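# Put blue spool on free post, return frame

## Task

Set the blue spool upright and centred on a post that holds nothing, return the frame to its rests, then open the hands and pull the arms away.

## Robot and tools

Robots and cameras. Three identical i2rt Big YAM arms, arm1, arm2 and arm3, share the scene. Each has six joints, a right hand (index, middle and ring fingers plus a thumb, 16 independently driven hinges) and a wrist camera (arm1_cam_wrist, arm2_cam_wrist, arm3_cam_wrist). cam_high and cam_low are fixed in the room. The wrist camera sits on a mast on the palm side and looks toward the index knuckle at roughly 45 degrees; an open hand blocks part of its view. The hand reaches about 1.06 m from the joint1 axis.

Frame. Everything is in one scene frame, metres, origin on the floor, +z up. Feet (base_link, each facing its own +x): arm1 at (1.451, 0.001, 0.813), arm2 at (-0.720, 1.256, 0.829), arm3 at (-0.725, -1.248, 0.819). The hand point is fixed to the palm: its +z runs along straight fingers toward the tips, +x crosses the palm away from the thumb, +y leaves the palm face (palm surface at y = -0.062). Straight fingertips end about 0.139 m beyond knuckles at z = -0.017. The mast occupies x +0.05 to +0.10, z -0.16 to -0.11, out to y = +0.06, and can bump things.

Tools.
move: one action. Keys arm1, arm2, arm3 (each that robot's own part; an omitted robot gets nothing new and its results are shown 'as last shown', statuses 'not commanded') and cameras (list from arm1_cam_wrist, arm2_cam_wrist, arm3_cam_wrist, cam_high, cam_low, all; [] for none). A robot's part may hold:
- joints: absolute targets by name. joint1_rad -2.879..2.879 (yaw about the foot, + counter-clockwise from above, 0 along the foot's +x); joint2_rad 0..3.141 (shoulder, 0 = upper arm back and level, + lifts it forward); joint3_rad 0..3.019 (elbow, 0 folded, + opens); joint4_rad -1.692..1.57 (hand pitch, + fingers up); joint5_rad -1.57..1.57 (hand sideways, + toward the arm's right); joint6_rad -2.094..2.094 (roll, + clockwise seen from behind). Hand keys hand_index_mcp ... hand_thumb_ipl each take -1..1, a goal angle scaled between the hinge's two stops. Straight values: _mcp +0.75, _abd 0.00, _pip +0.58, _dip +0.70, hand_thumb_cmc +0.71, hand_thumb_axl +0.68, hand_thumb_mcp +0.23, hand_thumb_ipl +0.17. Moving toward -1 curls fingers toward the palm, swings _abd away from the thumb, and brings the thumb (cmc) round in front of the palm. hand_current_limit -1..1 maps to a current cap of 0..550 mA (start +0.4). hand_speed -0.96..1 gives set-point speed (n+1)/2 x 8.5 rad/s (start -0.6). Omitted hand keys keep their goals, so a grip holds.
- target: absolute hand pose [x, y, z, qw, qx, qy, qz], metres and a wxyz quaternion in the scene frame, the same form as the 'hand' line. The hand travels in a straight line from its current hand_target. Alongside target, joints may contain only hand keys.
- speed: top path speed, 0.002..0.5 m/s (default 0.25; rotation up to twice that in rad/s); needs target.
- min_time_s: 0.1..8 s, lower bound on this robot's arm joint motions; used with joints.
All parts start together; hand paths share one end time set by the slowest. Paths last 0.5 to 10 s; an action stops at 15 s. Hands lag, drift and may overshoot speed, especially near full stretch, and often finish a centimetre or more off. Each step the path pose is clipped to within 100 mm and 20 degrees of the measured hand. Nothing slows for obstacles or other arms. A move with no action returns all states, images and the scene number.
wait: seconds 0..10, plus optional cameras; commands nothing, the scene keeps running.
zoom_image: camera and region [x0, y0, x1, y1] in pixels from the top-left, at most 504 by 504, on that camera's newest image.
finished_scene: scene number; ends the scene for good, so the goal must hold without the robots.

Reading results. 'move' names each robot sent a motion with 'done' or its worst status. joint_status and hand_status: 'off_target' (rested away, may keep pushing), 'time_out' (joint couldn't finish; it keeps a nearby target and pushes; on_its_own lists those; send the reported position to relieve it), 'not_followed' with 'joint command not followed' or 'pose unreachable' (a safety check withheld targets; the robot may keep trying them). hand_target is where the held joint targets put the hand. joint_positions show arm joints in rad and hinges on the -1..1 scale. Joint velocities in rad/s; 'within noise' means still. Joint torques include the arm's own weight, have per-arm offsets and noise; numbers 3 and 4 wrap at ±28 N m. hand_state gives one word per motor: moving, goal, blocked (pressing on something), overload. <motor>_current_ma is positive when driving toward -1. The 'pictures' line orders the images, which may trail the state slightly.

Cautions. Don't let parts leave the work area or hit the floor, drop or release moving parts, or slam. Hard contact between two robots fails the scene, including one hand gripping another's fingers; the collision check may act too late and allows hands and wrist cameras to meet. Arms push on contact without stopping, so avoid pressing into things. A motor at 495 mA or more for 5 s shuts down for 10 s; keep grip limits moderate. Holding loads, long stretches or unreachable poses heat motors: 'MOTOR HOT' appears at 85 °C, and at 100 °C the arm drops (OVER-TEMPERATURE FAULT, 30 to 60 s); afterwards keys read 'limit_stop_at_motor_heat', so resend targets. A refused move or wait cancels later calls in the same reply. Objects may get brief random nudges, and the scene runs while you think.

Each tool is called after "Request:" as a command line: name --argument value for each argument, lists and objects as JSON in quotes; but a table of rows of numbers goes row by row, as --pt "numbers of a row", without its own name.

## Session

Request:
move

Scene clock: 0.00 s.
Joint torques (N m): no reading
Motor temperatures (°C): arm1=[22 26 25 22 23 22] | arm2=[24 28 22 24 25 23] | arm3=[30 27 27 22 23 26]
Heat: arm1: hottest joint2_rad 26 °C; arm2: hottest joint2_rad 28 °C; arm3: hottest joint1_rad 30 °C.
Joint velocities: within noise
arm1.joint_positions: joint1_rad=-0.168 joint2_rad=+0.518 joint3_rad=+1.332 joint4_rad=-1.140 joint5_rad=+0.001 joint6_rad=+1.108 hand_index_mcp=+0.753 hand_index_abd=+0.000 hand_index_pip=+0.577 hand_index_dip=+0.696 hand_middle_mcp=+0.753 hand_middle_abd=+0.000 hand_middle_pip=+0.577 hand_middle_dip=+0.696 hand_ring_mcp=+0.753 hand_ring_abd=+0.000 hand_ring_pip=+0.577 hand_ring_dip=+0.696 hand_thumb_cmc=+0.714 hand_thumb_axl=+0.677 hand_thumb_mcp=+0.226 hand_thumb_ipl=+0.168 hand_current_limit=+0.400 hand_speed=-0.600
arm1.joint_status: not commanded
arm1.hand_state: goal,goal,goal,goal,goal,goal,goal,goal,goal,goal,goal,goal,goal,goal,goal,goal
arm1.index_mcp_current_ma: 0
arm1.index_abd_current_ma: 0
arm1.index_pip_current_ma: 0
arm1.index_dip_current_ma: 0
arm1.middle_mcp_current_ma: 0
arm1.middle_abd_current_ma: 0
arm1.middle_pip_current_ma: 0
arm1.middle_dip_current_ma: 0
arm1.ring_mcp_current_ma: 0
arm1.ring_abd_current_ma: 0
arm1.ring_pip_current_ma: 0
arm1.ring_dip_current_ma: 0
arm1.thumb_cmc_current_ma: 0
arm1.thumb_axl_current_ma: 0
arm1.thumb_mcp_current_ma: 0
arm1.thumb_ipl_current_ma: 0
arm1.hand_goal_index_mcp: 0.754
arm1.hand_goal_index_abd: 0.000
arm1.hand_goal_index_pip: 0.576
arm1.hand_goal_index_dip: 0.696
arm1.hand_goal_middle_mcp: 0.754
arm1.hand_goal_middle_abd: 0.000
arm1.hand_goal_middle_pip: 0.576
arm1.hand_goal_middle_dip: 0.696
arm1.hand_goal_ring_mcp: 0.754
arm1.hand_goal_ring_abd: 0.000
arm1.hand_goal_ring_pip: 0.576
arm1.hand_goal_ring_dip: 0.696
arm1.hand_goal_thumb_cmc: 0.714
arm1.hand_goal_thumb_axl: 0.678
arm1.hand_goal_thumb_mcp: 0.226
arm1.hand_goal_thumb_ipl: 0.168
arm1.hand: x=+1.2325 y=+0.1263 z=+1.4022 quat_wxyz=(+0.556, +0.129, -0.804, -0.165) (m; scene frame)
arm1.hand_target: x=+1.2369 y=+0.1259 z=+1.4149 quat_wxyz=(+0.567, +0.128, -0.796, -0.168) (m; scene frame)
arm1.hand_status: not commanded
arm2.joint_positions: joint1_rad=+0.182 joint2_rad=+0.619 joint3_rad=+1.465 joint4_rad=-1.384 joint5_rad=+0.078 joint6_rad=+1.037 hand_index_mcp=+0.753 hand_index_abd=+0.000 hand_index_pip=+0.577 hand_index_dip=+0.696 hand_middle_mcp=+0.753 hand_middle_abd=+0.000 hand_middle_pip=+0.577 hand_middle_dip=+0.696 hand_ring_mcp=+0.753 hand_ring_abd=+0.000 hand_ring_pip=+0.577 hand_ring_dip=+0.696 hand_thumb_cmc=+0.714 hand_thumb_axl=+0.677 hand_thumb_mcp=+0.226 hand_thumb_ipl=+0.168 hand_current_limit=+0.400 hand_speed=-0.600
arm2.joint_status: not commanded
arm2.hand_state: goal,goal,goal,goal,goal,goal,goal,goal,goal,goal,goal,goal,goal,goal,goal,goal
arm2.index_mcp_current_ma: 0
arm2.index_abd_current_ma: 0
arm2.index_pip_current_ma: 0
arm2.index_dip_current_ma: 0
arm2.middle_mcp_current_ma: 0
arm2.middle_abd_current_ma: 0
arm2.middle_pip_current_ma: 0
arm2.middle_dip_current_ma: 0
arm2.ring_mcp_current_ma: 0
arm2.ring_abd_current_ma: 0
arm2.ring_pip_current_ma: 0
arm2.ring_dip_current_ma: 0
arm2.thumb_cmc_current_ma: 0
arm2.thumb_axl_current_ma: 0
arm2.thumb_mcp_current_ma: 0
arm2.thumb_ipl_current_ma: 0
arm2.hand_goal_index_mcp: 0.754
arm2.hand_goal_index_abd: 0.000
arm2.hand_goal_index_pip: 0.576
arm2.hand_goal_index_dip: 0.696
arm2.hand_goal_middle_mcp: 0.754
arm2.hand_goal_middle_abd: 0.000
arm2.hand_goal_middle_pip: 0.576
arm2.hand_goal_middle_dip: 0.696
arm2.hand_goal_ring_mcp: 0.754
arm2.hand_goal_ring_abd: 0.000
arm2.hand_goal_ring_pip: 0.576
arm2.hand_goal_ring_dip: 0.696
arm2.hand_goal_thumb_cmc: 0.714
arm2.hand_goal_thumb_axl: 0.678
arm2.hand_goal_thumb_mcp: 0.226
arm2.hand_goal_thumb_ipl: 0.168
arm2.hand: x=-0.6539 y=+1.0161 z=+1.4163 quat_wxyz=(+0.341, +0.854, -0.168, +0.356) (m; scene frame)
arm2.hand_target: x=-0.6565 y=+1.0190 z=+1.4309 quat_wxyz=(+0.351, +0.845, -0.167, +0.368) (m; scene frame)
arm2.hand_status: not commanded
arm3.joint_positions: joint1_rad=+0.254 joint2_rad=+0.645 joint3_rad=+1.391 joint4_rad=-1.379 joint5_rad=+0.074 joint6_rad=+1.084 hand_index_mcp=+0.753 hand_index_abd=+0.000 hand_index_pip=+0.577 hand_index_dip=+0.696 hand_middle_mcp=+0.753 hand_middle_abd=+0.000 hand_middle_pip=+0.577 hand_middle_dip=+0.696 hand_ring_mcp=+0.753 hand_ring_abd=+0.000 hand_ring_pip=+0.577 hand_ring_dip=+0.696 hand_thumb_cmc=+0.714 hand_thumb_axl=+0.677 hand_thumb_mcp=+0.226 hand_thumb_ipl=+0.168 hand_current_limit=+0.400 hand_speed=-0.600
arm3.joint_status: not commanded
arm3.hand_state: goal,goal,goal,goal,goal,goal,goal,goal,goal,goal,goal,goal,goal,goal,goal,goal
arm3.index_mcp_current_ma: 0
arm3.index_abd_current_ma: 0
arm3.index_pip_current_ma: 0
arm3.index_dip_current_ma: 0
arm3.middle_mcp_current_ma: 0
arm3.middle_abd_current_ma: 0
arm3.middle_pip_current_ma: 0
arm3.middle_dip_current_ma: 0
arm3.ring_mcp_current_ma: 0
arm3.ring_abd_current_ma: 0
arm3.ring_pip_current_ma: 0
arm3.ring_dip_current_ma: 0
arm3.thumb_cmc_current_ma: 0
arm3.thumb_axl_current_ma: 0
arm3.thumb_mcp_current_ma: 0
arm3.thumb_ipl_current_ma: 0
arm3.hand_goal_index_mcp: 0.754
arm3.hand_goal_index_abd: 0.000
arm3.hand_goal_index_pip: 0.576
arm3.hand_goal_index_dip: 0.696
arm3.hand_goal_middle_mcp: 0.754
arm3.hand_goal_middle_abd: 0.000
arm3.hand_goal_middle_pip: 0.576
arm3.hand_goal_middle_dip: 0.696
arm3.hand_goal_ring_mcp: 0.754
arm3.hand_goal_ring_abd: 0.000
arm3.hand_goal_ring_pip: 0.576
arm3.hand_goal_ring_dip: 0.696
arm3.hand_goal_thumb_cmc: 0.714
arm3.hand_goal_thumb_axl: 0.678
arm3.hand_goal_thumb_mcp: 0.226
arm3.hand_goal_thumb_ipl: 0.168
arm3.hand: x=-0.5574 y=-1.0408 z=+1.3636 quat_wxyz=(-0.141, +0.582, +0.676, +0.429) (m; scene frame)
arm3.hand_target: x=-0.5581 y=-1.0431 z=+1.3759 quat_wxyz=(-0.146, +0.579, +0.671, +0.441) (m; scene frame)
arm3.hand_status: not commanded
pictures: arm1_cam_wrist, arm2_cam_wrist, arm3_cam_wrist, cam_high, cam_low
Images, in order (width x height): arm1_cam_wrist 672x504, arm2_cam_wrist 672x504, arm3_cam_wrist 672x504, cam_high 896x504, cam_low 896x504.

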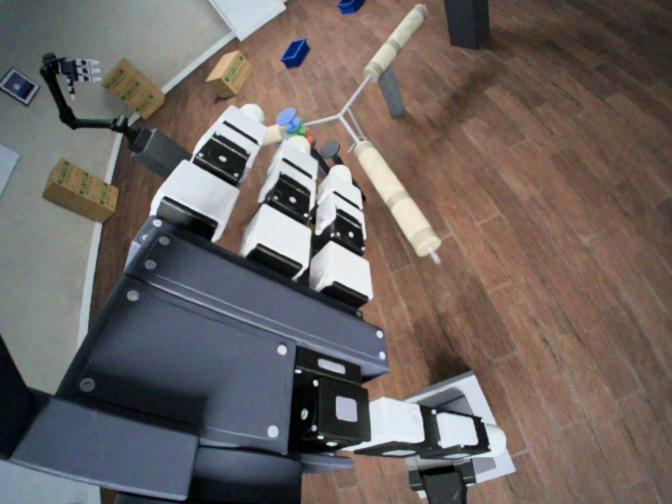

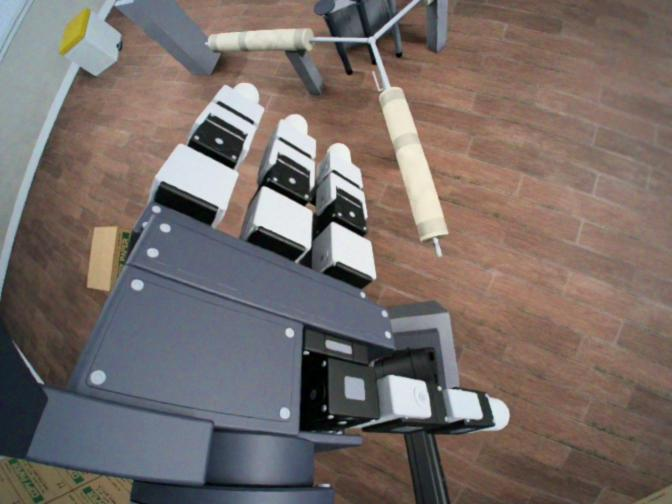

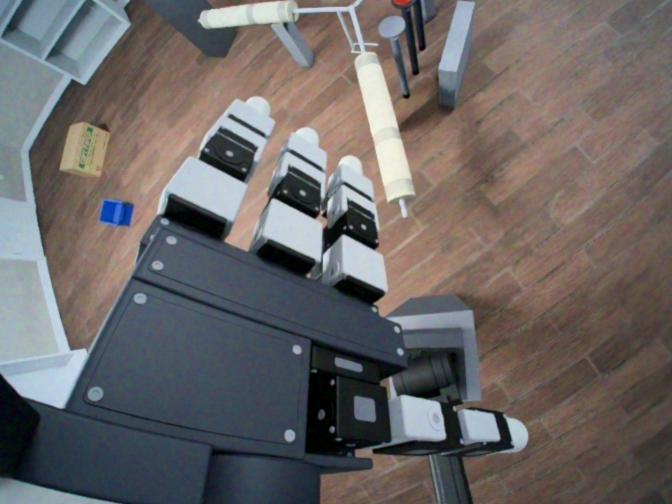

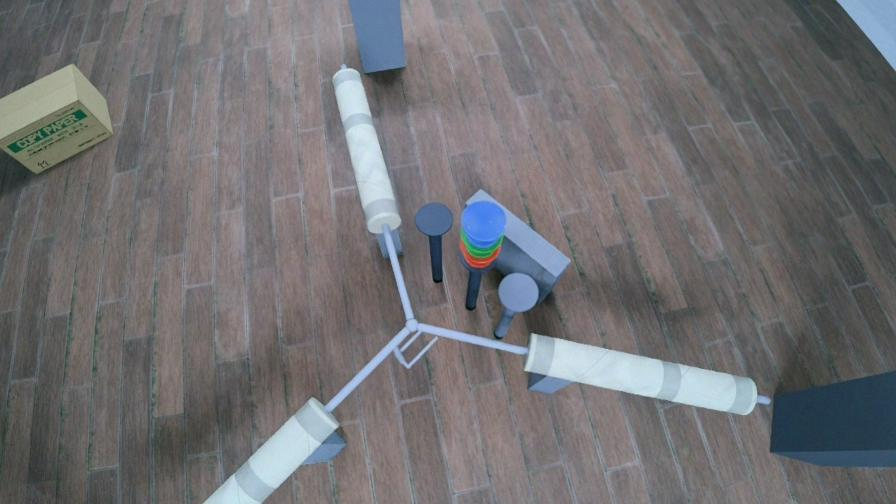

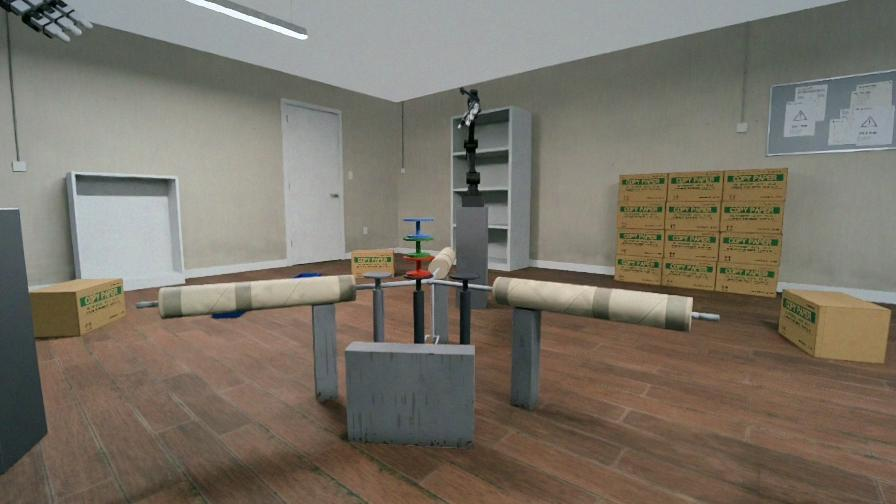

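Request:
zoom_image --camera "cam_high" --region '[320, 180, 600, 400]'

Request:
zoom_image --camera "cam_low" --region '[340, 200, 540, 370]'

Request:
zoom_image --camera "cam_high" --region '[180, 370, 400, 504]'

Request:
zoom_image --camera "cam_high" --region '[500, 310, 820, 470]'

Request:
zoom_image --camera "cam_high" --region '[300, 40, 460, 260]'

Scaled by 1.800 from the camera's 896x504 image, which has a finer 1280x720 frame.

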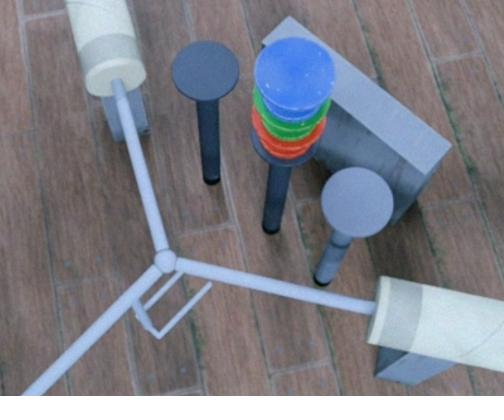

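Scaled by 2.520 from the camera's 896x504 image, which has a finer 1280x720 frame.

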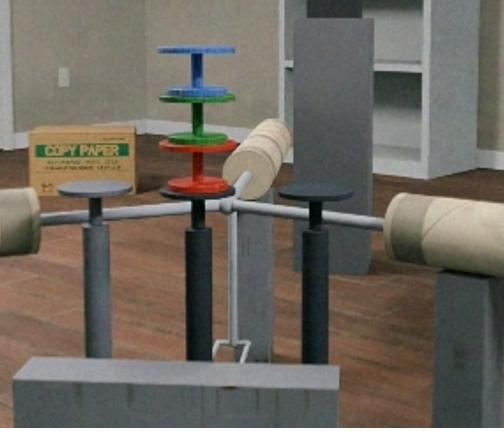

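Scaled by 2.291 from the camera's 896x504 image, which has a finer 1280x720 frame.

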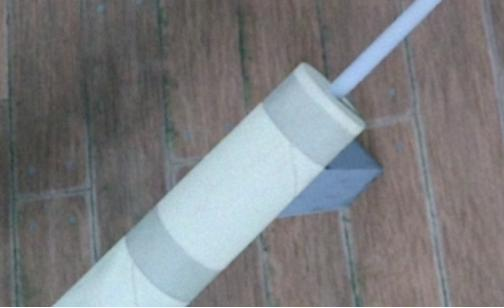

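Scaled by 1.575 from the camera's 896x504 image, which has a finer 1280x720 frame.

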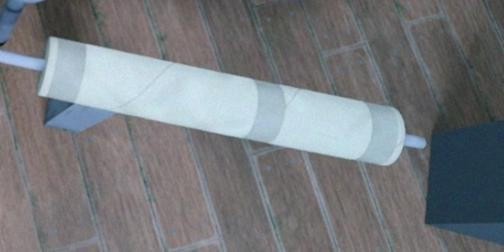

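Scaled by 2.291 from the camera's 896x504 image, which has a finer 1280x720 frame.

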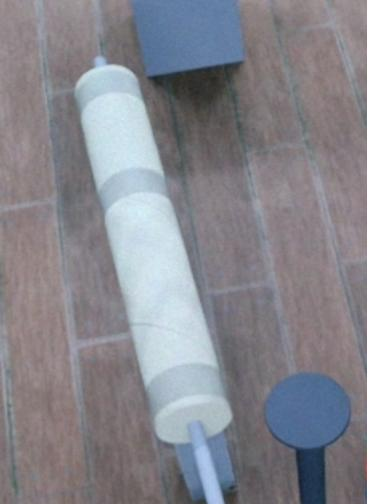

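Request:
move --arm1 '{"joints":{"joint1_rad":0.3,"joint2_rad":2.5,"joint3_rad":1.4,"joint4_rad":-0.47,"joint5_rad":0.6,"joint6_rad":1.5},"min_time_s":3}' --arm2 '{"joints":{"joint1_rad":0.3,"joint2_rad":2.5,"joint3_rad":1.4,"joint4_rad":-0.47,"joint5_rad":0.6,"joint6_rad":1.5},"min_time_s":3}' --arm3 '{"joints":{"joint1_rad":0.3,"joint2_rad":2.5,"joint3_rad":1.4,"joint4_rad":-0.47,"joint5_rad":0.6,"joint6_rad":1.5},"min_time_s":3}' --cameras '["cam_high","cam_low"]'

Scene clock: 7.40 s.
Joint torques (N m): arm1=[2.37 -19.55 5.79 0.24 0.55 0.13] | arm2=[0.38 -19.78 3.7 0.51 0.81 0.08] | arm3=[0.15 -21.48 3.85 0.09 0.88 0.25]
Motor temperatures (°C): arm1=[22 26 26 22 23 22] | arm2=[24 28 24 24 25 23] | arm3=[30 27 28 22 23 26]
Heat: arm1: hottest joint2_rad 26 °C; arm2: hottest joint2_rad 28 °C; arm3: hottest joint1_rad 30 °C.
move: arm1 done; arm2 done; arm3 done
Joint velocities: within noise
arm1.joint_positions: joint1_rad=+0.291 joint2_rad=+2.507 joint3_rad=+1.375 joint4_rad=-0.478 joint5_rad=+0.599 joint6_rad=+1.487 hand_index_mcp=+0.757 hand_index_abd=+0.001 hand_index_pip=+0.577 hand_index_dip=+0.696 hand_middle_mcp=+0.757 hand_middle_abd=+0.001 hand_middle_pip=+0.577 hand_middle_dip=+0.696 hand_ring_mcp=+0.756 hand_ring_abd=+0.001 hand_ring_pip=+0.577 hand_ring_dip=+0.696 hand_thumb_cmc=+0.718 hand_thumb_axl=+0.677 hand_thumb_mcp=+0.224 hand_thumb_ipl=+0.168 hand_current_limit=+0.400 hand_speed=-0.600
arm1.joint_status: all done
arm1.hand_state: goal,goal,goal,goal,goal,goal,goal,goal,goal,goal,goal,goal,goal,goal,goal,goal
arm1.index_mcp_current_ma: 2
arm1.index_abd_current_ma: 0
arm1.index_pip_current_ma: 0
arm1.index_dip_current_ma: 0
arm1.middle_mcp_current_ma: 1
arm1.middle_abd_current_ma: 0
arm1.middle_pip_current_ma: 0
arm1.middle_dip_current_ma: 0
arm1.ring_mcp_current_ma: 1
arm1.ring_abd_current_ma: 0
arm1.ring_pip_current_ma: 0
arm1.ring_dip_current_ma: 0
arm1.thumb_cmc_current_ma: 2
arm1.thumb_axl_current_ma: 0
arm1.thumb_mcp_current_ma: -1
arm1.thumb_ipl_current_ma: 0
arm1.hand_goal_index_mcp: 0.754
arm1.hand_goal_index_abd: 0.000
arm1.hand_goal_index_pip: 0.576
arm1.hand_goal_index_dip: 0.696
arm1.hand_goal_middle_mcp: 0.754
arm1.hand_goal_middle_abd: 0.000
arm1.hand_goal_middle_pip: 0.576
arm1.hand_goal_middle_dip: 0.696
arm1.hand_goal_ring_mcp: 0.754
arm1.hand_goal_ring_abd: 0.000
arm1.hand_goal_ring_pip: 0.576
arm1.hand_goal_ring_dip: 0.696
arm1.hand_goal_thumb_cmc: 0.714
arm1.hand_goal_thumb_axl: 0.678
arm1.hand_goal_thumb_mcp: 0.226
arm1.hand_goal_thumb_ipl: 0.168
arm1.hand: x=+0.9175 y=-0.0043 z=+0.5968 quat_wxyz=(+0.016, +0.201, -0.936, -0.287) (m; scene frame)
arm1.hand_target: x=+0.9029 y=-0.0140 z=+0.6040 quat_wxyz=(+0.038, +0.193, -0.938, -0.285) (m; scene frame)
arm1.hand_status: not commanded
arm2.joint_positions: joint1_rad=+0.292 joint2_rad=+2.521 joint3_rad=+1.388 joint4_rad=-0.479 joint5_rad=+0.596 joint6_rad=+1.485 hand_index_mcp=+0.756 hand_index_abd=+0.000 hand_index_pip=+0.577 hand_index_dip=+0.696 hand_middle_mcp=+0.756 hand_middle_abd=+0.000 hand_middle_pip=+0.577 hand_middle_dip=+0.696 hand_ring_mcp=+0.757 hand_ring_abd=+0.000 hand_ring_pip=+0.577 hand_ring_dip=+0.696 hand_thumb_cmc=+0.717 hand_thumb_axl=+0.677 hand_thumb_mcp=+0.224 hand_thumb_ipl=+0.168 hand_current_limit=+0.400 hand_speed=-0.600
arm2.joint_status: all done
arm2.hand_state: goal,goal,goal,goal,goal,goal,goal,goal,goal,goal,goal,goal,goal,goal,goal,goal
arm2.index_mcp_current_ma: 1
arm2.index_abd_current_ma: 0
arm2.index_pip_current_ma: 0
arm2.index_dip_current_ma: 0
arm2.middle_mcp_current_ma: 1
arm2.middle_abd_current_ma: 0
arm2.middle_pip_current_ma: 0
arm2.middle_dip_current_ma: 0
arm2.ring_mcp_current_ma: 1
arm2.ring_abd_current_ma: 0
arm2.ring_pip_current_ma: 0
arm2.ring_dip_current_ma: 0
arm2.thumb_cmc_current_ma: 1
arm2.thumb_axl_current_ma: 0
arm2.thumb_mcp_current_ma: -1
arm2.thumb_ipl_current_ma: 0
arm2.hand_goal_index_mcp: 0.754
arm2.hand_goal_index_abd: 0.000
arm2.hand_goal_index_pip: 0.576
arm2.hand_goal_index_dip: 0.696
arm2.hand_goal_middle_mcp: 0.754
arm2.hand_goal_middle_abd: 0.000
arm2.hand_goal_middle_pip: 0.576
arm2.hand_goal_middle_dip: 0.696
arm2.hand_goal_ring_mcp: 0.754
arm2.hand_goal_ring_abd: 0.000
arm2.hand_goal_ring_pip: 0.576
arm2.hand_goal_ring_dip: 0.696
arm2.hand_goal_thumb_cmc: 0.714
arm2.hand_goal_thumb_axl: 0.678
arm2.hand_goal_thumb_mcp: 0.226
arm2.hand_goal_thumb_ipl: 0.168
arm2.hand: x=-0.4680 y=+0.7833 z=+0.6083 quat_wxyz=(+0.255, +0.905, -0.312, -0.138) (m; scene frame)
arm2.hand_target: x=-0.4542 y=+0.7757 z=+0.6210 quat_wxyz=(+0.267, +0.901, -0.321, -0.117) (m; scene frame)
arm2.hand_status: not commanded
arm3.joint_positions: joint1_rad=+0.288 joint2_rad=+2.506 joint3_rad=+1.391 joint4_rad=-0.477 joint5_rad=+0.598 joint6_rad=+1.482 hand_index_mcp=+0.756 hand_index_abd=+0.000 hand_index_pip=+0.577 hand_index_dip=+0.696 hand_middle_mcp=+0.757 hand_middle_abd=+0.000 hand_middle_pip=+0.577 hand_middle_dip=+0.696 hand_ring_mcp=+0.756 hand_ring_abd=+0.000 hand_ring_pip=+0.576 hand_ring_dip=+0.696 hand_thumb_cmc=+0.717 hand_thumb_axl=+0.677 hand_thumb_mcp=+0.224 hand_thumb_ipl=+0.168 hand_current_limit=+0.400 hand_speed=-0.600
arm3.joint_status: all done
arm3.hand_state: goal,goal,goal,goal,goal,goal,goal,goal,goal,goal,goal,goal,goal,goal,goal,goal
arm3.index_mcp_current_ma: 5
arm3.index_abd_current_ma: 0
arm3.index_pip_current_ma: 1
arm3.index_dip_current_ma: 0
arm3.middle_mcp_current_ma: 5
arm3.middle_abd_current_ma: 0
arm3.middle_pip_current_ma: 1
arm3.middle_dip_current_ma: 0
arm3.ring_mcp_current_ma: 3
arm3.ring_abd_current_ma: 0
arm3.ring_pip_current_ma: 0
arm3.ring_dip_current_ma: 0
arm3.thumb_cmc_current_ma: 6
arm3.thumb_axl_current_ma: -1
arm3.thumb_mcp_current_ma: -5
arm3.thumb_ipl_current_ma: 0
arm3.hand_goal_index_mcp: 0.754
arm3.hand_goal_index_abd: 0.000
arm3.hand_goal_index_pip: 0.576
arm3.hand_goal_index_dip: 0.696
arm3.hand_goal_middle_mcp: 0.754
arm3.hand_goal_middle_abd: 0.000
arm3.hand_goal_middle_pip: 0.576
arm3.hand_goal_middle_dip: 0.696
arm3.hand_goal_ring_mcp: 0.754
arm3.hand_goal_ring_abd: 0.000
arm3.hand_goal_ring_pip: 0.576
arm3.hand_goal_ring_dip: 0.696
arm3.hand_goal_thumb_cmc: 0.714
arm3.hand_goal_thumb_axl: 0.678
arm3.hand_goal_thumb_mcp: 0.226
arm3.hand_goal_thumb_ipl: 0.168
arm3.hand: x=-0.4256 y=-0.7951 z=+0.6075 quat_wxyz=(+0.248, +0.731, +0.616, +0.159) (m; scene frame)
arm3.hand_target: x=-0.4293 y=-0.7854 z=+0.6121 quat_wxyz=(+0.240, +0.735, +0.611, +0.172) (m; scene frame)
arm3.hand_status: not commanded
pictures: cam_high, cam_low
Images, in order (width x height): cam_high 896x504, cam_low 896x504.

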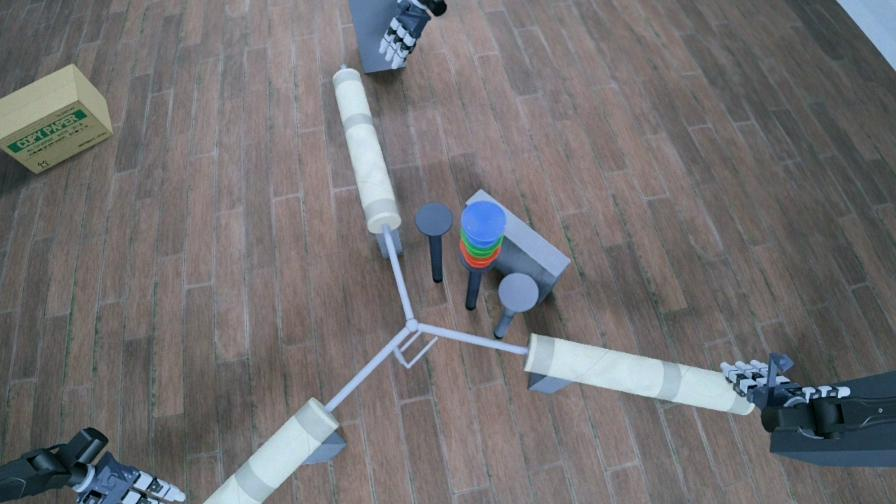

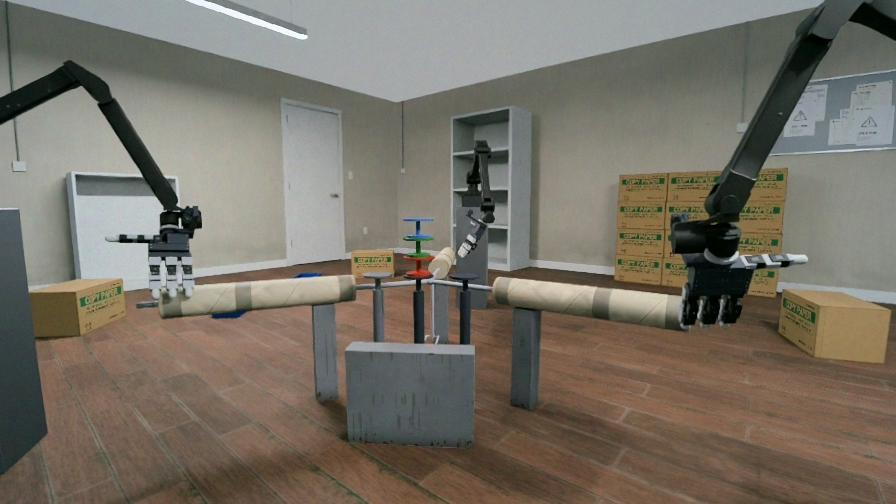

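Request:
move --arm1 '{"target":[0.780,0.050,0.455,-0.0131,-0.0416,0.9528,0.3005],"speed":0.2}' --arm2 '{"target":[-0.507,0.838,0.455,-0.2668,-0.8459,0.4404,0.1389],"speed":0.2}' --arm3 '{"target":[-0.43,-0.79,0.74,0.2536,0.8043,0.5124,0.1616],"speed":0.2}'

Request:
move --arm3 '{"target":[-0.58,-0.665,0.72,0.2536,0.8043,0.5124,0.1616],"speed":0.2}'

Request:
move --arm3 '{"target":[-0.569,-0.663,0.455,0.2536,0.8043,0.5124,0.1616],"speed":0.2}' --cameras '["cam_high","cam_low"]'

Scene clock: 9.93 s.
Joint torques (N m): arm1=[0.26 -22.53 10.19 -0.59 0.45 0.11] | arm2=[0.15 -18.08 2.26 -0.17 0.85 -0.01] | arm3=[-1.03 -22.12 6.5 -0.77 0.74 0.25]
Motor temperatures (°C): arm1=[22 27 27 22 23 22] | arm2=[24 29 24 24 25 23] | arm3=[30 27 28 22 23 26]
Heat: arm1: hottest joint2_rad 27 °C; arm2: hottest joint2_rad 29 °C; arm3: hottest joint1_rad 30 °C.
move: arm1 off_target; arm2 done; arm3 off_target
Joint velocities: within noise
arm1.joint_positions: joint1_rad=+0.145 joint2_rad=+3.112 joint3_rad=+2.362 joint4_rad=-0.867 joint5_rad=+0.616 joint6_rad=+1.640 hand_index_mcp=+0.757 hand_index_abd=+0.001 hand_index_pip=+0.577 hand_index_dip=+0.696 hand_middle_mcp=+0.757 hand_middle_abd=+0.001 hand_middle_pip=+0.577 hand_middle_dip=+0.696 hand_ring_mcp=+0.756 hand_ring_abd=+0.001 hand_ring_pip=+0.577 hand_ring_dip=+0.696 hand_thumb_cmc=+0.718 hand_thumb_axl=+0.677 hand_thumb_mcp=+0.224 hand_thumb_ipl=+0.168 hand_current_limit=+0.400 hand_speed=-0.600
arm1.joint_status: not commanded
arm1.hand_state: goal,goal,goal,goal,goal,goal,goal,goal,goal,goal,goal,goal,goal,goal,goal,goal
arm1.index_mcp_current_ma: 2
arm1.index_abd_current_ma: 0
arm1.index_pip_current_ma: 0
arm1.index_dip_current_ma: 0
arm1.middle_mcp_current_ma: 1
arm1.middle_abd_current_ma: 0
arm1.middle_pip_current_ma: 0
arm1.middle_dip_current_ma: 0
arm1.ring_mcp_current_ma: 1
arm1.ring_abd_current_ma: 0
arm1.ring_pip_current_ma: 0
arm1.ring_dip_current_ma: 0
arm1.thumb_cmc_current_ma: 2
arm1.thumb_axl_current_ma: 0
arm1.thumb_mcp_current_ma: -1
arm1.thumb_ipl_current_ma: 0
arm1.hand_goal_index_mcp: 0.754
arm1.hand_goal_index_abd: 0.000
arm1.hand_goal_index_pip: 0.576
arm1.hand_goal_index_dip: 0.696
arm1.hand_goal_middle_mcp: 0.754
arm1.hand_goal_middle_abd: 0.000
arm1.hand_goal_middle_pip: 0.576
arm1.hand_goal_middle_dip: 0.696
arm1.hand_goal_ring_mcp: 0.754
arm1.hand_goal_ring_abd: 0.000
arm1.hand_goal_ring_pip: 0.576
arm1.hand_goal_ring_dip: 0.696
arm1.hand_goal_thumb_cmc: 0.714
arm1.hand_goal_thumb_axl: 0.678
arm1.hand_goal_thumb_mcp: 0.226
arm1.hand_goal_thumb_ipl: 0.168
arm1.hand: x=+0.7878 y=+0.0456 z=+0.4560 quat_wxyz=(+0.013, +0.061, -0.953, -0.296) (m; scene frame)
arm1.hand_target: x=+0.7809 y=+0.0503 z=+0.4557 quat_wxyz=(+0.022, +0.048, -0.954, -0.294) (m; scene frame)
arm1.hand_status: off_target (0.009 m and 2.3 deg from the pose sent, 0.205 m and 18.4 deg at the start; a joint's target at an end of its range on 24 of 63 steps)
arm2.joint_positions: joint1_rad=+0.294 joint2_rad=+2.888 joint3_rad=+1.575 joint4_rad=-0.412 joint5_rad=+0.601 joint6_rad=+1.806 hand_index_mcp=+0.756 hand_index_abd=+0.000 hand_index_pip=+0.577 hand_index_dip=+0.696 hand_middle_mcp=+0.756 hand_middle_abd=+0.000 hand_middle_pip=+0.577 hand_middle_dip=+0.696 hand_ring_mcp=+0.757 hand_ring_abd=+0.000 hand_ring_pip=+0.577 hand_ring_dip=+0.696 hand_thumb_cmc=+0.717 hand_thumb_axl=+0.677 hand_thumb_mcp=+0.224 hand_thumb_ipl=+0.168 hand_current_limit=+0.400 hand_speed=-0.600
arm2.joint_status: not commanded
arm2.hand_state: goal,goal,goal,goal,goal,goal,goal,goal,goal,goal,goal,goal,goal,goal,goal,goal
arm2.index_mcp_current_ma: 1
arm2.index_abd_current_ma: 0
arm2.index_pip_current_ma: 0
arm2.index_dip_current_ma: 0
arm2.middle_mcp_current_ma: 1
arm2.middle_abd_current_ma: 0
arm2.middle_pip_current_ma: 0
arm2.middle_dip_current_ma: 0
arm2.ring_mcp_current_ma: 1
arm2.ring_abd_current_ma: 0
arm2.ring_pip_current_ma: 0
arm2.ring_dip_current_ma: 0
arm2.thumb_cmc_current_ma: 1
arm2.thumb_axl_current_ma: 0
arm2.thumb_mcp_current_ma: -1
arm2.thumb_ipl_current_ma: 0
arm2.hand_goal_index_mcp: 0.754
arm2.hand_goal_index_abd: 0.000
arm2.hand_goal_index_pip: 0.576
arm2.hand_goal_index_dip: 0.696
arm2.hand_goal_middle_mcp: 0.754
arm2.hand_goal_middle_abd: 0.000
arm2.hand_goal_middle_pip: 0.576
arm2.hand_goal_middle_dip: 0.696
arm2.hand_goal_ring_mcp: 0.754
arm2.hand_goal_ring_abd: 0.000
arm2.hand_goal_ring_pip: 0.576
arm2.hand_goal_ring_dip: 0.696
arm2.hand_goal_thumb_cmc: 0.714
arm2.hand_goal_thumb_axl: 0.678
arm2.hand_goal_thumb_mcp: 0.226
arm2.hand_goal_thumb_ipl: 0.168
arm2.hand: x=-0.5143 y=+0.8412 z=+0.4527 quat_wxyz=(+0.262, +0.849, -0.435, -0.147) (m; scene frame)
arm2.hand_target: x=-0.5071 y=+0.8381 z=+0.4550 quat_wxyz=(+0.267, +0.846, -0.440, -0.139) (m; scene frame)
arm2.hand_status: done (0.008 m and 1.3 deg from the pose sent, 0.167 m and 16.3 deg at the start)
arm3.joint_positions: joint1_rad=+0.288 joint2_rad=+2.299 joint3_rad=+1.423 joint4_rad=-0.844 joint5_rad=+0.601 joint6_rad=+1.757 hand_index_mcp=+0.756 hand_index_abd=+0.000 hand_index_pip=+0.577 hand_index_dip=+0.696 hand_middle_mcp=+0.757 hand_middle_abd=+0.000 hand_middle_pip=+0.577 hand_middle_dip=+0.696 hand_ring_mcp=+0.756 hand_ring_abd=+0.000 hand_ring_pip=+0.576 hand_ring_dip=+0.696 hand_thumb_cmc=+0.717 hand_thumb_axl=+0.677 hand_thumb_mcp=+0.224 hand_thumb_ipl=+0.168 hand_current_limit=+0.400 hand_speed=-0.600
arm3.joint_status: not commanded
arm3.hand_state: goal,goal,goal,goal,goal,goal,goal,goal,goal,goal,goal,goal,goal,goal,goal,goal
arm3.index_mcp_current_ma: 5
arm3.index_abd_current_ma: 0
arm3.index_pip_current_ma: 1
arm3.index_dip_current_ma: 0
arm3.middle_mcp_current_ma: 5
arm3.middle_abd_current_ma: 0
arm3.middle_pip_current_ma: 1
arm3.middle_dip_current_ma: 0
arm3.ring_mcp_current_ma: 3
arm3.ring_abd_current_ma: 0
arm3.ring_pip_current_ma: 0
arm3.ring_dip_current_ma: 0
arm3.thumb_cmc_current_ma: 6
arm3.thumb_axl_current_ma: -1
arm3.thumb_mcp_current_ma: -5
arm3.thumb_ipl_current_ma: 0
arm3.hand_goal_index_mcp: 0.754
arm3.hand_goal_index_abd: 0.000
arm3.hand_goal_index_pip: 0.576
arm3.hand_goal_index_dip: 0.696
arm3.hand_goal_middle_mcp: 0.754
arm3.hand_goal_middle_abd: 0.000
arm3.hand_goal_middle_pip: 0.576
arm3.hand_goal_middle_dip: 0.696
arm3.hand_goal_ring_mcp: 0.754
arm3.hand_goal_ring_abd: 0.000
arm3.hand_goal_ring_pip: 0.576
arm3.hand_goal_ring_dip: 0.696
arm3.hand_goal_thumb_cmc: 0.714
arm3.hand_goal_thumb_axl: 0.678
arm3.hand_goal_thumb_mcp: 0.226
arm3.hand_goal_thumb_ipl: 0.168
arm3.hand: x=-0.4338 y=-0.8034 z=+0.7277 quat_wxyz=(+0.266, +0.796, +0.524, +0.147) (m; scene frame)
arm3.hand_target: x=-0.4302 y=-0.7903 z=+0.7402 quat_wxyz=(+0.253, +0.804, +0.513, +0.162) (m; scene frame)
arm3.hand_status: off_target (0.019 m and 2.7 deg from the pose sent, 0.133 m and 14.5 deg at the start)
pictures: none

Scene clock: 11.87 s.
Joint torques (N m): arm1=[0.32 -22.42 10.19 -0.66 0.44 0.05] | arm2=[0.15 -18.73 2.24 -0.44 0.82 0.06] | arm3=[-0.97 -23.06 8.14 -1.13 0.54 0.25]
Motor temperatures (°C): arm1=[22 27 27 22 23 22] | arm2=[24 29 24 24 25 23] | arm3=[30 27 28 22 23 26]
Heat: arm1: hottest joint2_rad 27 °C; arm2: hottest joint2_rad 29 °C; arm3: hottest joint1_rad 30 °C.
move: arm3 done
Joint velocities: within noise
arm1, arm2: as last shown
arm1.hand: x=+0.7878 y=+0.0456 z=+0.4560 quat_wxyz=(+0.014, +0.061, -0.953, -0.296) (m; scene frame)
arm1.hand_target: x=+0.7810 y=+0.0503 z=+0.4557 quat_wxyz=(+0.022, +0.047, -0.954, -0.294) (m; scene frame)
arm2.hand_target: x=-0.5072 y=+0.8381 z=+0.4550 quat_wxyz=(+0.267, +0.846, -0.440, -0.139) (m; scene frame)
arm3.joint_positions: joint1_rad=+0.554 joint2_rad=+2.552 joint3_rad=+1.944 joint4_rad=-1.258 joint5_rad=+0.550 joint6_rad=+2.068 hand_index_mcp=+0.756 hand_index_abd=+0.000 hand_index_pip=+0.577 hand_index_dip=+0.696 hand_middle_mcp=+0.757 hand_middle_abd=+0.000 hand_middle_pip=+0.577 hand_middle_dip=+0.696 hand_ring_mcp=+0.756 hand_ring_abd=+0.000 hand_ring_pip=+0.576 hand_ring_dip=+0.696 hand_thumb_cmc=+0.717 hand_thumb_axl=+0.677 hand_thumb_mcp=+0.224 hand_thumb_ipl=+0.168 hand_current_limit=+0.400 hand_speed=-0.600
arm3.joint_status: not commanded
arm3.hand_state: goal,goal,goal,goal,goal,goal,goal,goal,goal,goal,goal,goal,goal,goal,goal,goal
arm3.index_mcp_current_ma: 5
arm3.index_abd_current_ma: 0
arm3.index_pip_current_ma: 1
arm3.index_dip_current_ma: 0
arm3.middle_mcp_current_ma: 5
arm3.middle_abd_current_ma: 0
arm3.middle_pip_current_ma: 1
arm3.middle_dip_current_ma: 0
arm3.ring_mcp_current_ma: 4
arm3.ring_abd_current_ma: 0
arm3.ring_pip_current_ma: 0
arm3.ring_dip_current_ma: 0
arm3.thumb_cmc_current_ma: 6
arm3.thumb_axl_current_ma: -1
arm3.thumb_mcp_current_ma: -5
arm3.thumb_ipl_current_ma: 0
arm3.hand_goal_index_mcp: 0.754
arm3.hand_goal_index_abd: 0.000
arm3.hand_goal_index_pip: 0.576
arm3.hand_goal_index_dip: 0.696
arm3.hand_goal_middle_mcp: 0.754
arm3.hand_goal_middle_abd: 0.000
arm3.hand_goal_middle_pip: 0.576
arm3.hand_goal_middle_dip: 0.696
arm3.hand_goal_ring_mcp: 0.754
arm3.hand_goal_ring_abd: 0.000
arm3.hand_goal_ring_pip: 0.576
arm3.hand_goal_ring_dip: 0.696
arm3.hand_goal_thumb_cmc: 0.714
arm3.hand_goal_thumb_axl: 0.678
arm3.hand_goal_thumb_mcp: 0.226
arm3.hand_goal_thumb_ipl: 0.168
arm3.hand: x=-0.5792 y=-0.6732 z=+0.7216 quat_wxyz=(+0.260, +0.798, +0.521, +0.157) (m; scene frame)
arm3.hand_target: x=-0.5800 y=-0.6653 z=+0.7201 quat_wxyz=(+0.253, +0.804, +0.513, +0.162) (m; scene frame)
arm3.hand_status: done (0.008 m and 1.5 deg from the pose sent, 0.202 m and 2.7 deg at the start)
pictures: none

Scene clock: 14.03 s.
Joint torques (N m): arm1=[1.03 -22.65 10.09 -0.58 0.41 0.07] | arm2=[-0.09 -17.85 2.21 -0.43 0.81 0.04] | arm3=[-1.73 -23.88 7.02 -0.35 0.6 -0.08]
Motor temperatures (°C): arm1=[22 28 27 22 23 22] | arm2=[24 29 24 24 25 23] | arm3=[30 27 28 22 23 26]
Heat: arm1: hottest joint2_rad 28 °C; arm2: hottest joint2_rad 29 °C; arm3: hottest joint1_rad 30 °C.
move: arm3 off_target
Joint velocities: within noise
arm1, arm2: as last shown
arm3.joint_positions: joint1_rad=+0.550 joint2_rad=+3.142 joint3_rad=+2.417 joint4_rad=-1.105 joint5_rad=+0.544 joint6_rad=+2.062 hand_index_mcp=+0.757 hand_index_abd=+0.000 hand_index_pip=+0.577 hand_index_dip=+0.696 hand_middle_mcp=+0.757 hand_middle_abd=+0.000 hand_middle_pip=+0.577 hand_middle_dip=+0.696 hand_ring_mcp=+0.757 hand_ring_abd=+0.000 hand_ring_pip=+0.576 hand_ring_dip=+0.696 hand_thumb_cmc=+0.718 hand_thumb_axl=+0.677 hand_thumb_mcp=+0.223 hand_thumb_ipl=+0.168 hand_current_limit=+0.400 hand_speed=-0.600
arm3.joint_status: not commanded
arm3.hand_state: goal,goal,goal,goal,goal,goal,goal,goal,goal,goal,goal,goal,goal,goal,goal,goal
arm3.index_mcp_current_ma: 6
arm3.index_abd_current_ma: 0
arm3.index_pip_current_ma: 1
arm3.index_dip_current_ma: 0
arm3.middle_mcp_current_ma: 6
arm3.middle_abd_current_ma: 0
arm3.middle_pip_current_ma: 1
arm3.middle_dip_current_ma: 0
arm3.ring_mcp_current_ma: 6
arm3.ring_abd_current_ma: 0
arm3.ring_pip_current_ma: 0
arm3.ring_dip_current_ma: 0
arm3.thumb_cmc_current_ma: 8
arm3.thumb_axl_current_ma: -1
arm3.thumb_mcp_current_ma: -8
arm3.thumb_ipl_current_ma: 0
arm3.hand_goal_index_mcp: 0.754
arm3.hand_goal_index_abd: 0.000
arm3.hand_goal_index_pip: 0.576
arm3.hand_goal_index_dip: 0.696
arm3.hand_goal_middle_mcp: 0.754
arm3.hand_goal_middle_abd: 0.000
arm3.hand_goal_middle_pip: 0.576
arm3.hand_goal_middle_dip: 0.696
arm3.hand_goal_ring_mcp: 0.754
arm3.hand_goal_ring_abd: 0.000
arm3.hand_goal_ring_pip: 0.576
arm3.hand_goal_ring_dip: 0.696
arm3.hand_goal_thumb_cmc: 0.714
arm3.hand_goal_thumb_axl: 0.678
arm3.hand_goal_thumb_mcp: 0.226
arm3.hand_goal_thumb_ipl: 0.168
arm3.hand: x=-0.5771 y=-0.6699 z=+0.4594 quat_wxyz=(+0.245, +0.803, +0.519, +0.163) (m; scene frame)
arm3.hand_target: x=-0.5691 y=-0.6639 z=+0.4559 quat_wxyz=(+0.238, +0.804, +0.519, +0.165) (m; scene frame)
arm3.hand_status: off_target (0.012 m and 1.3 deg from the pose sent, 0.267 m and 1.5 deg at the start; a joint's target at an end of its range on 23 of 65 steps)
pictures: cam_high, cam_low
Images, in order (width x height): cam_high 896x504, cam_low 896x504.

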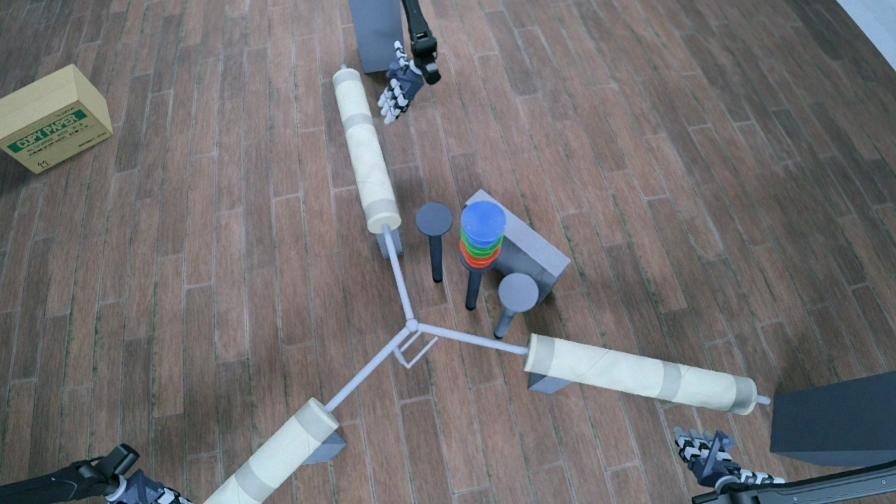

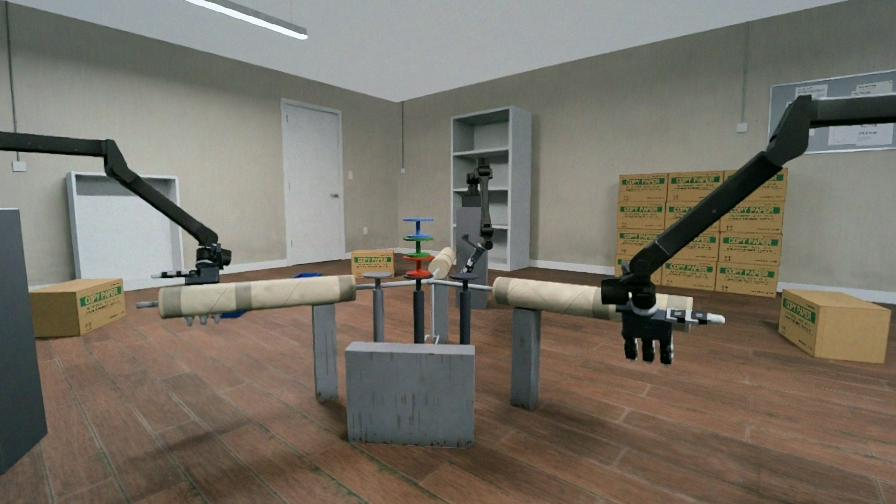

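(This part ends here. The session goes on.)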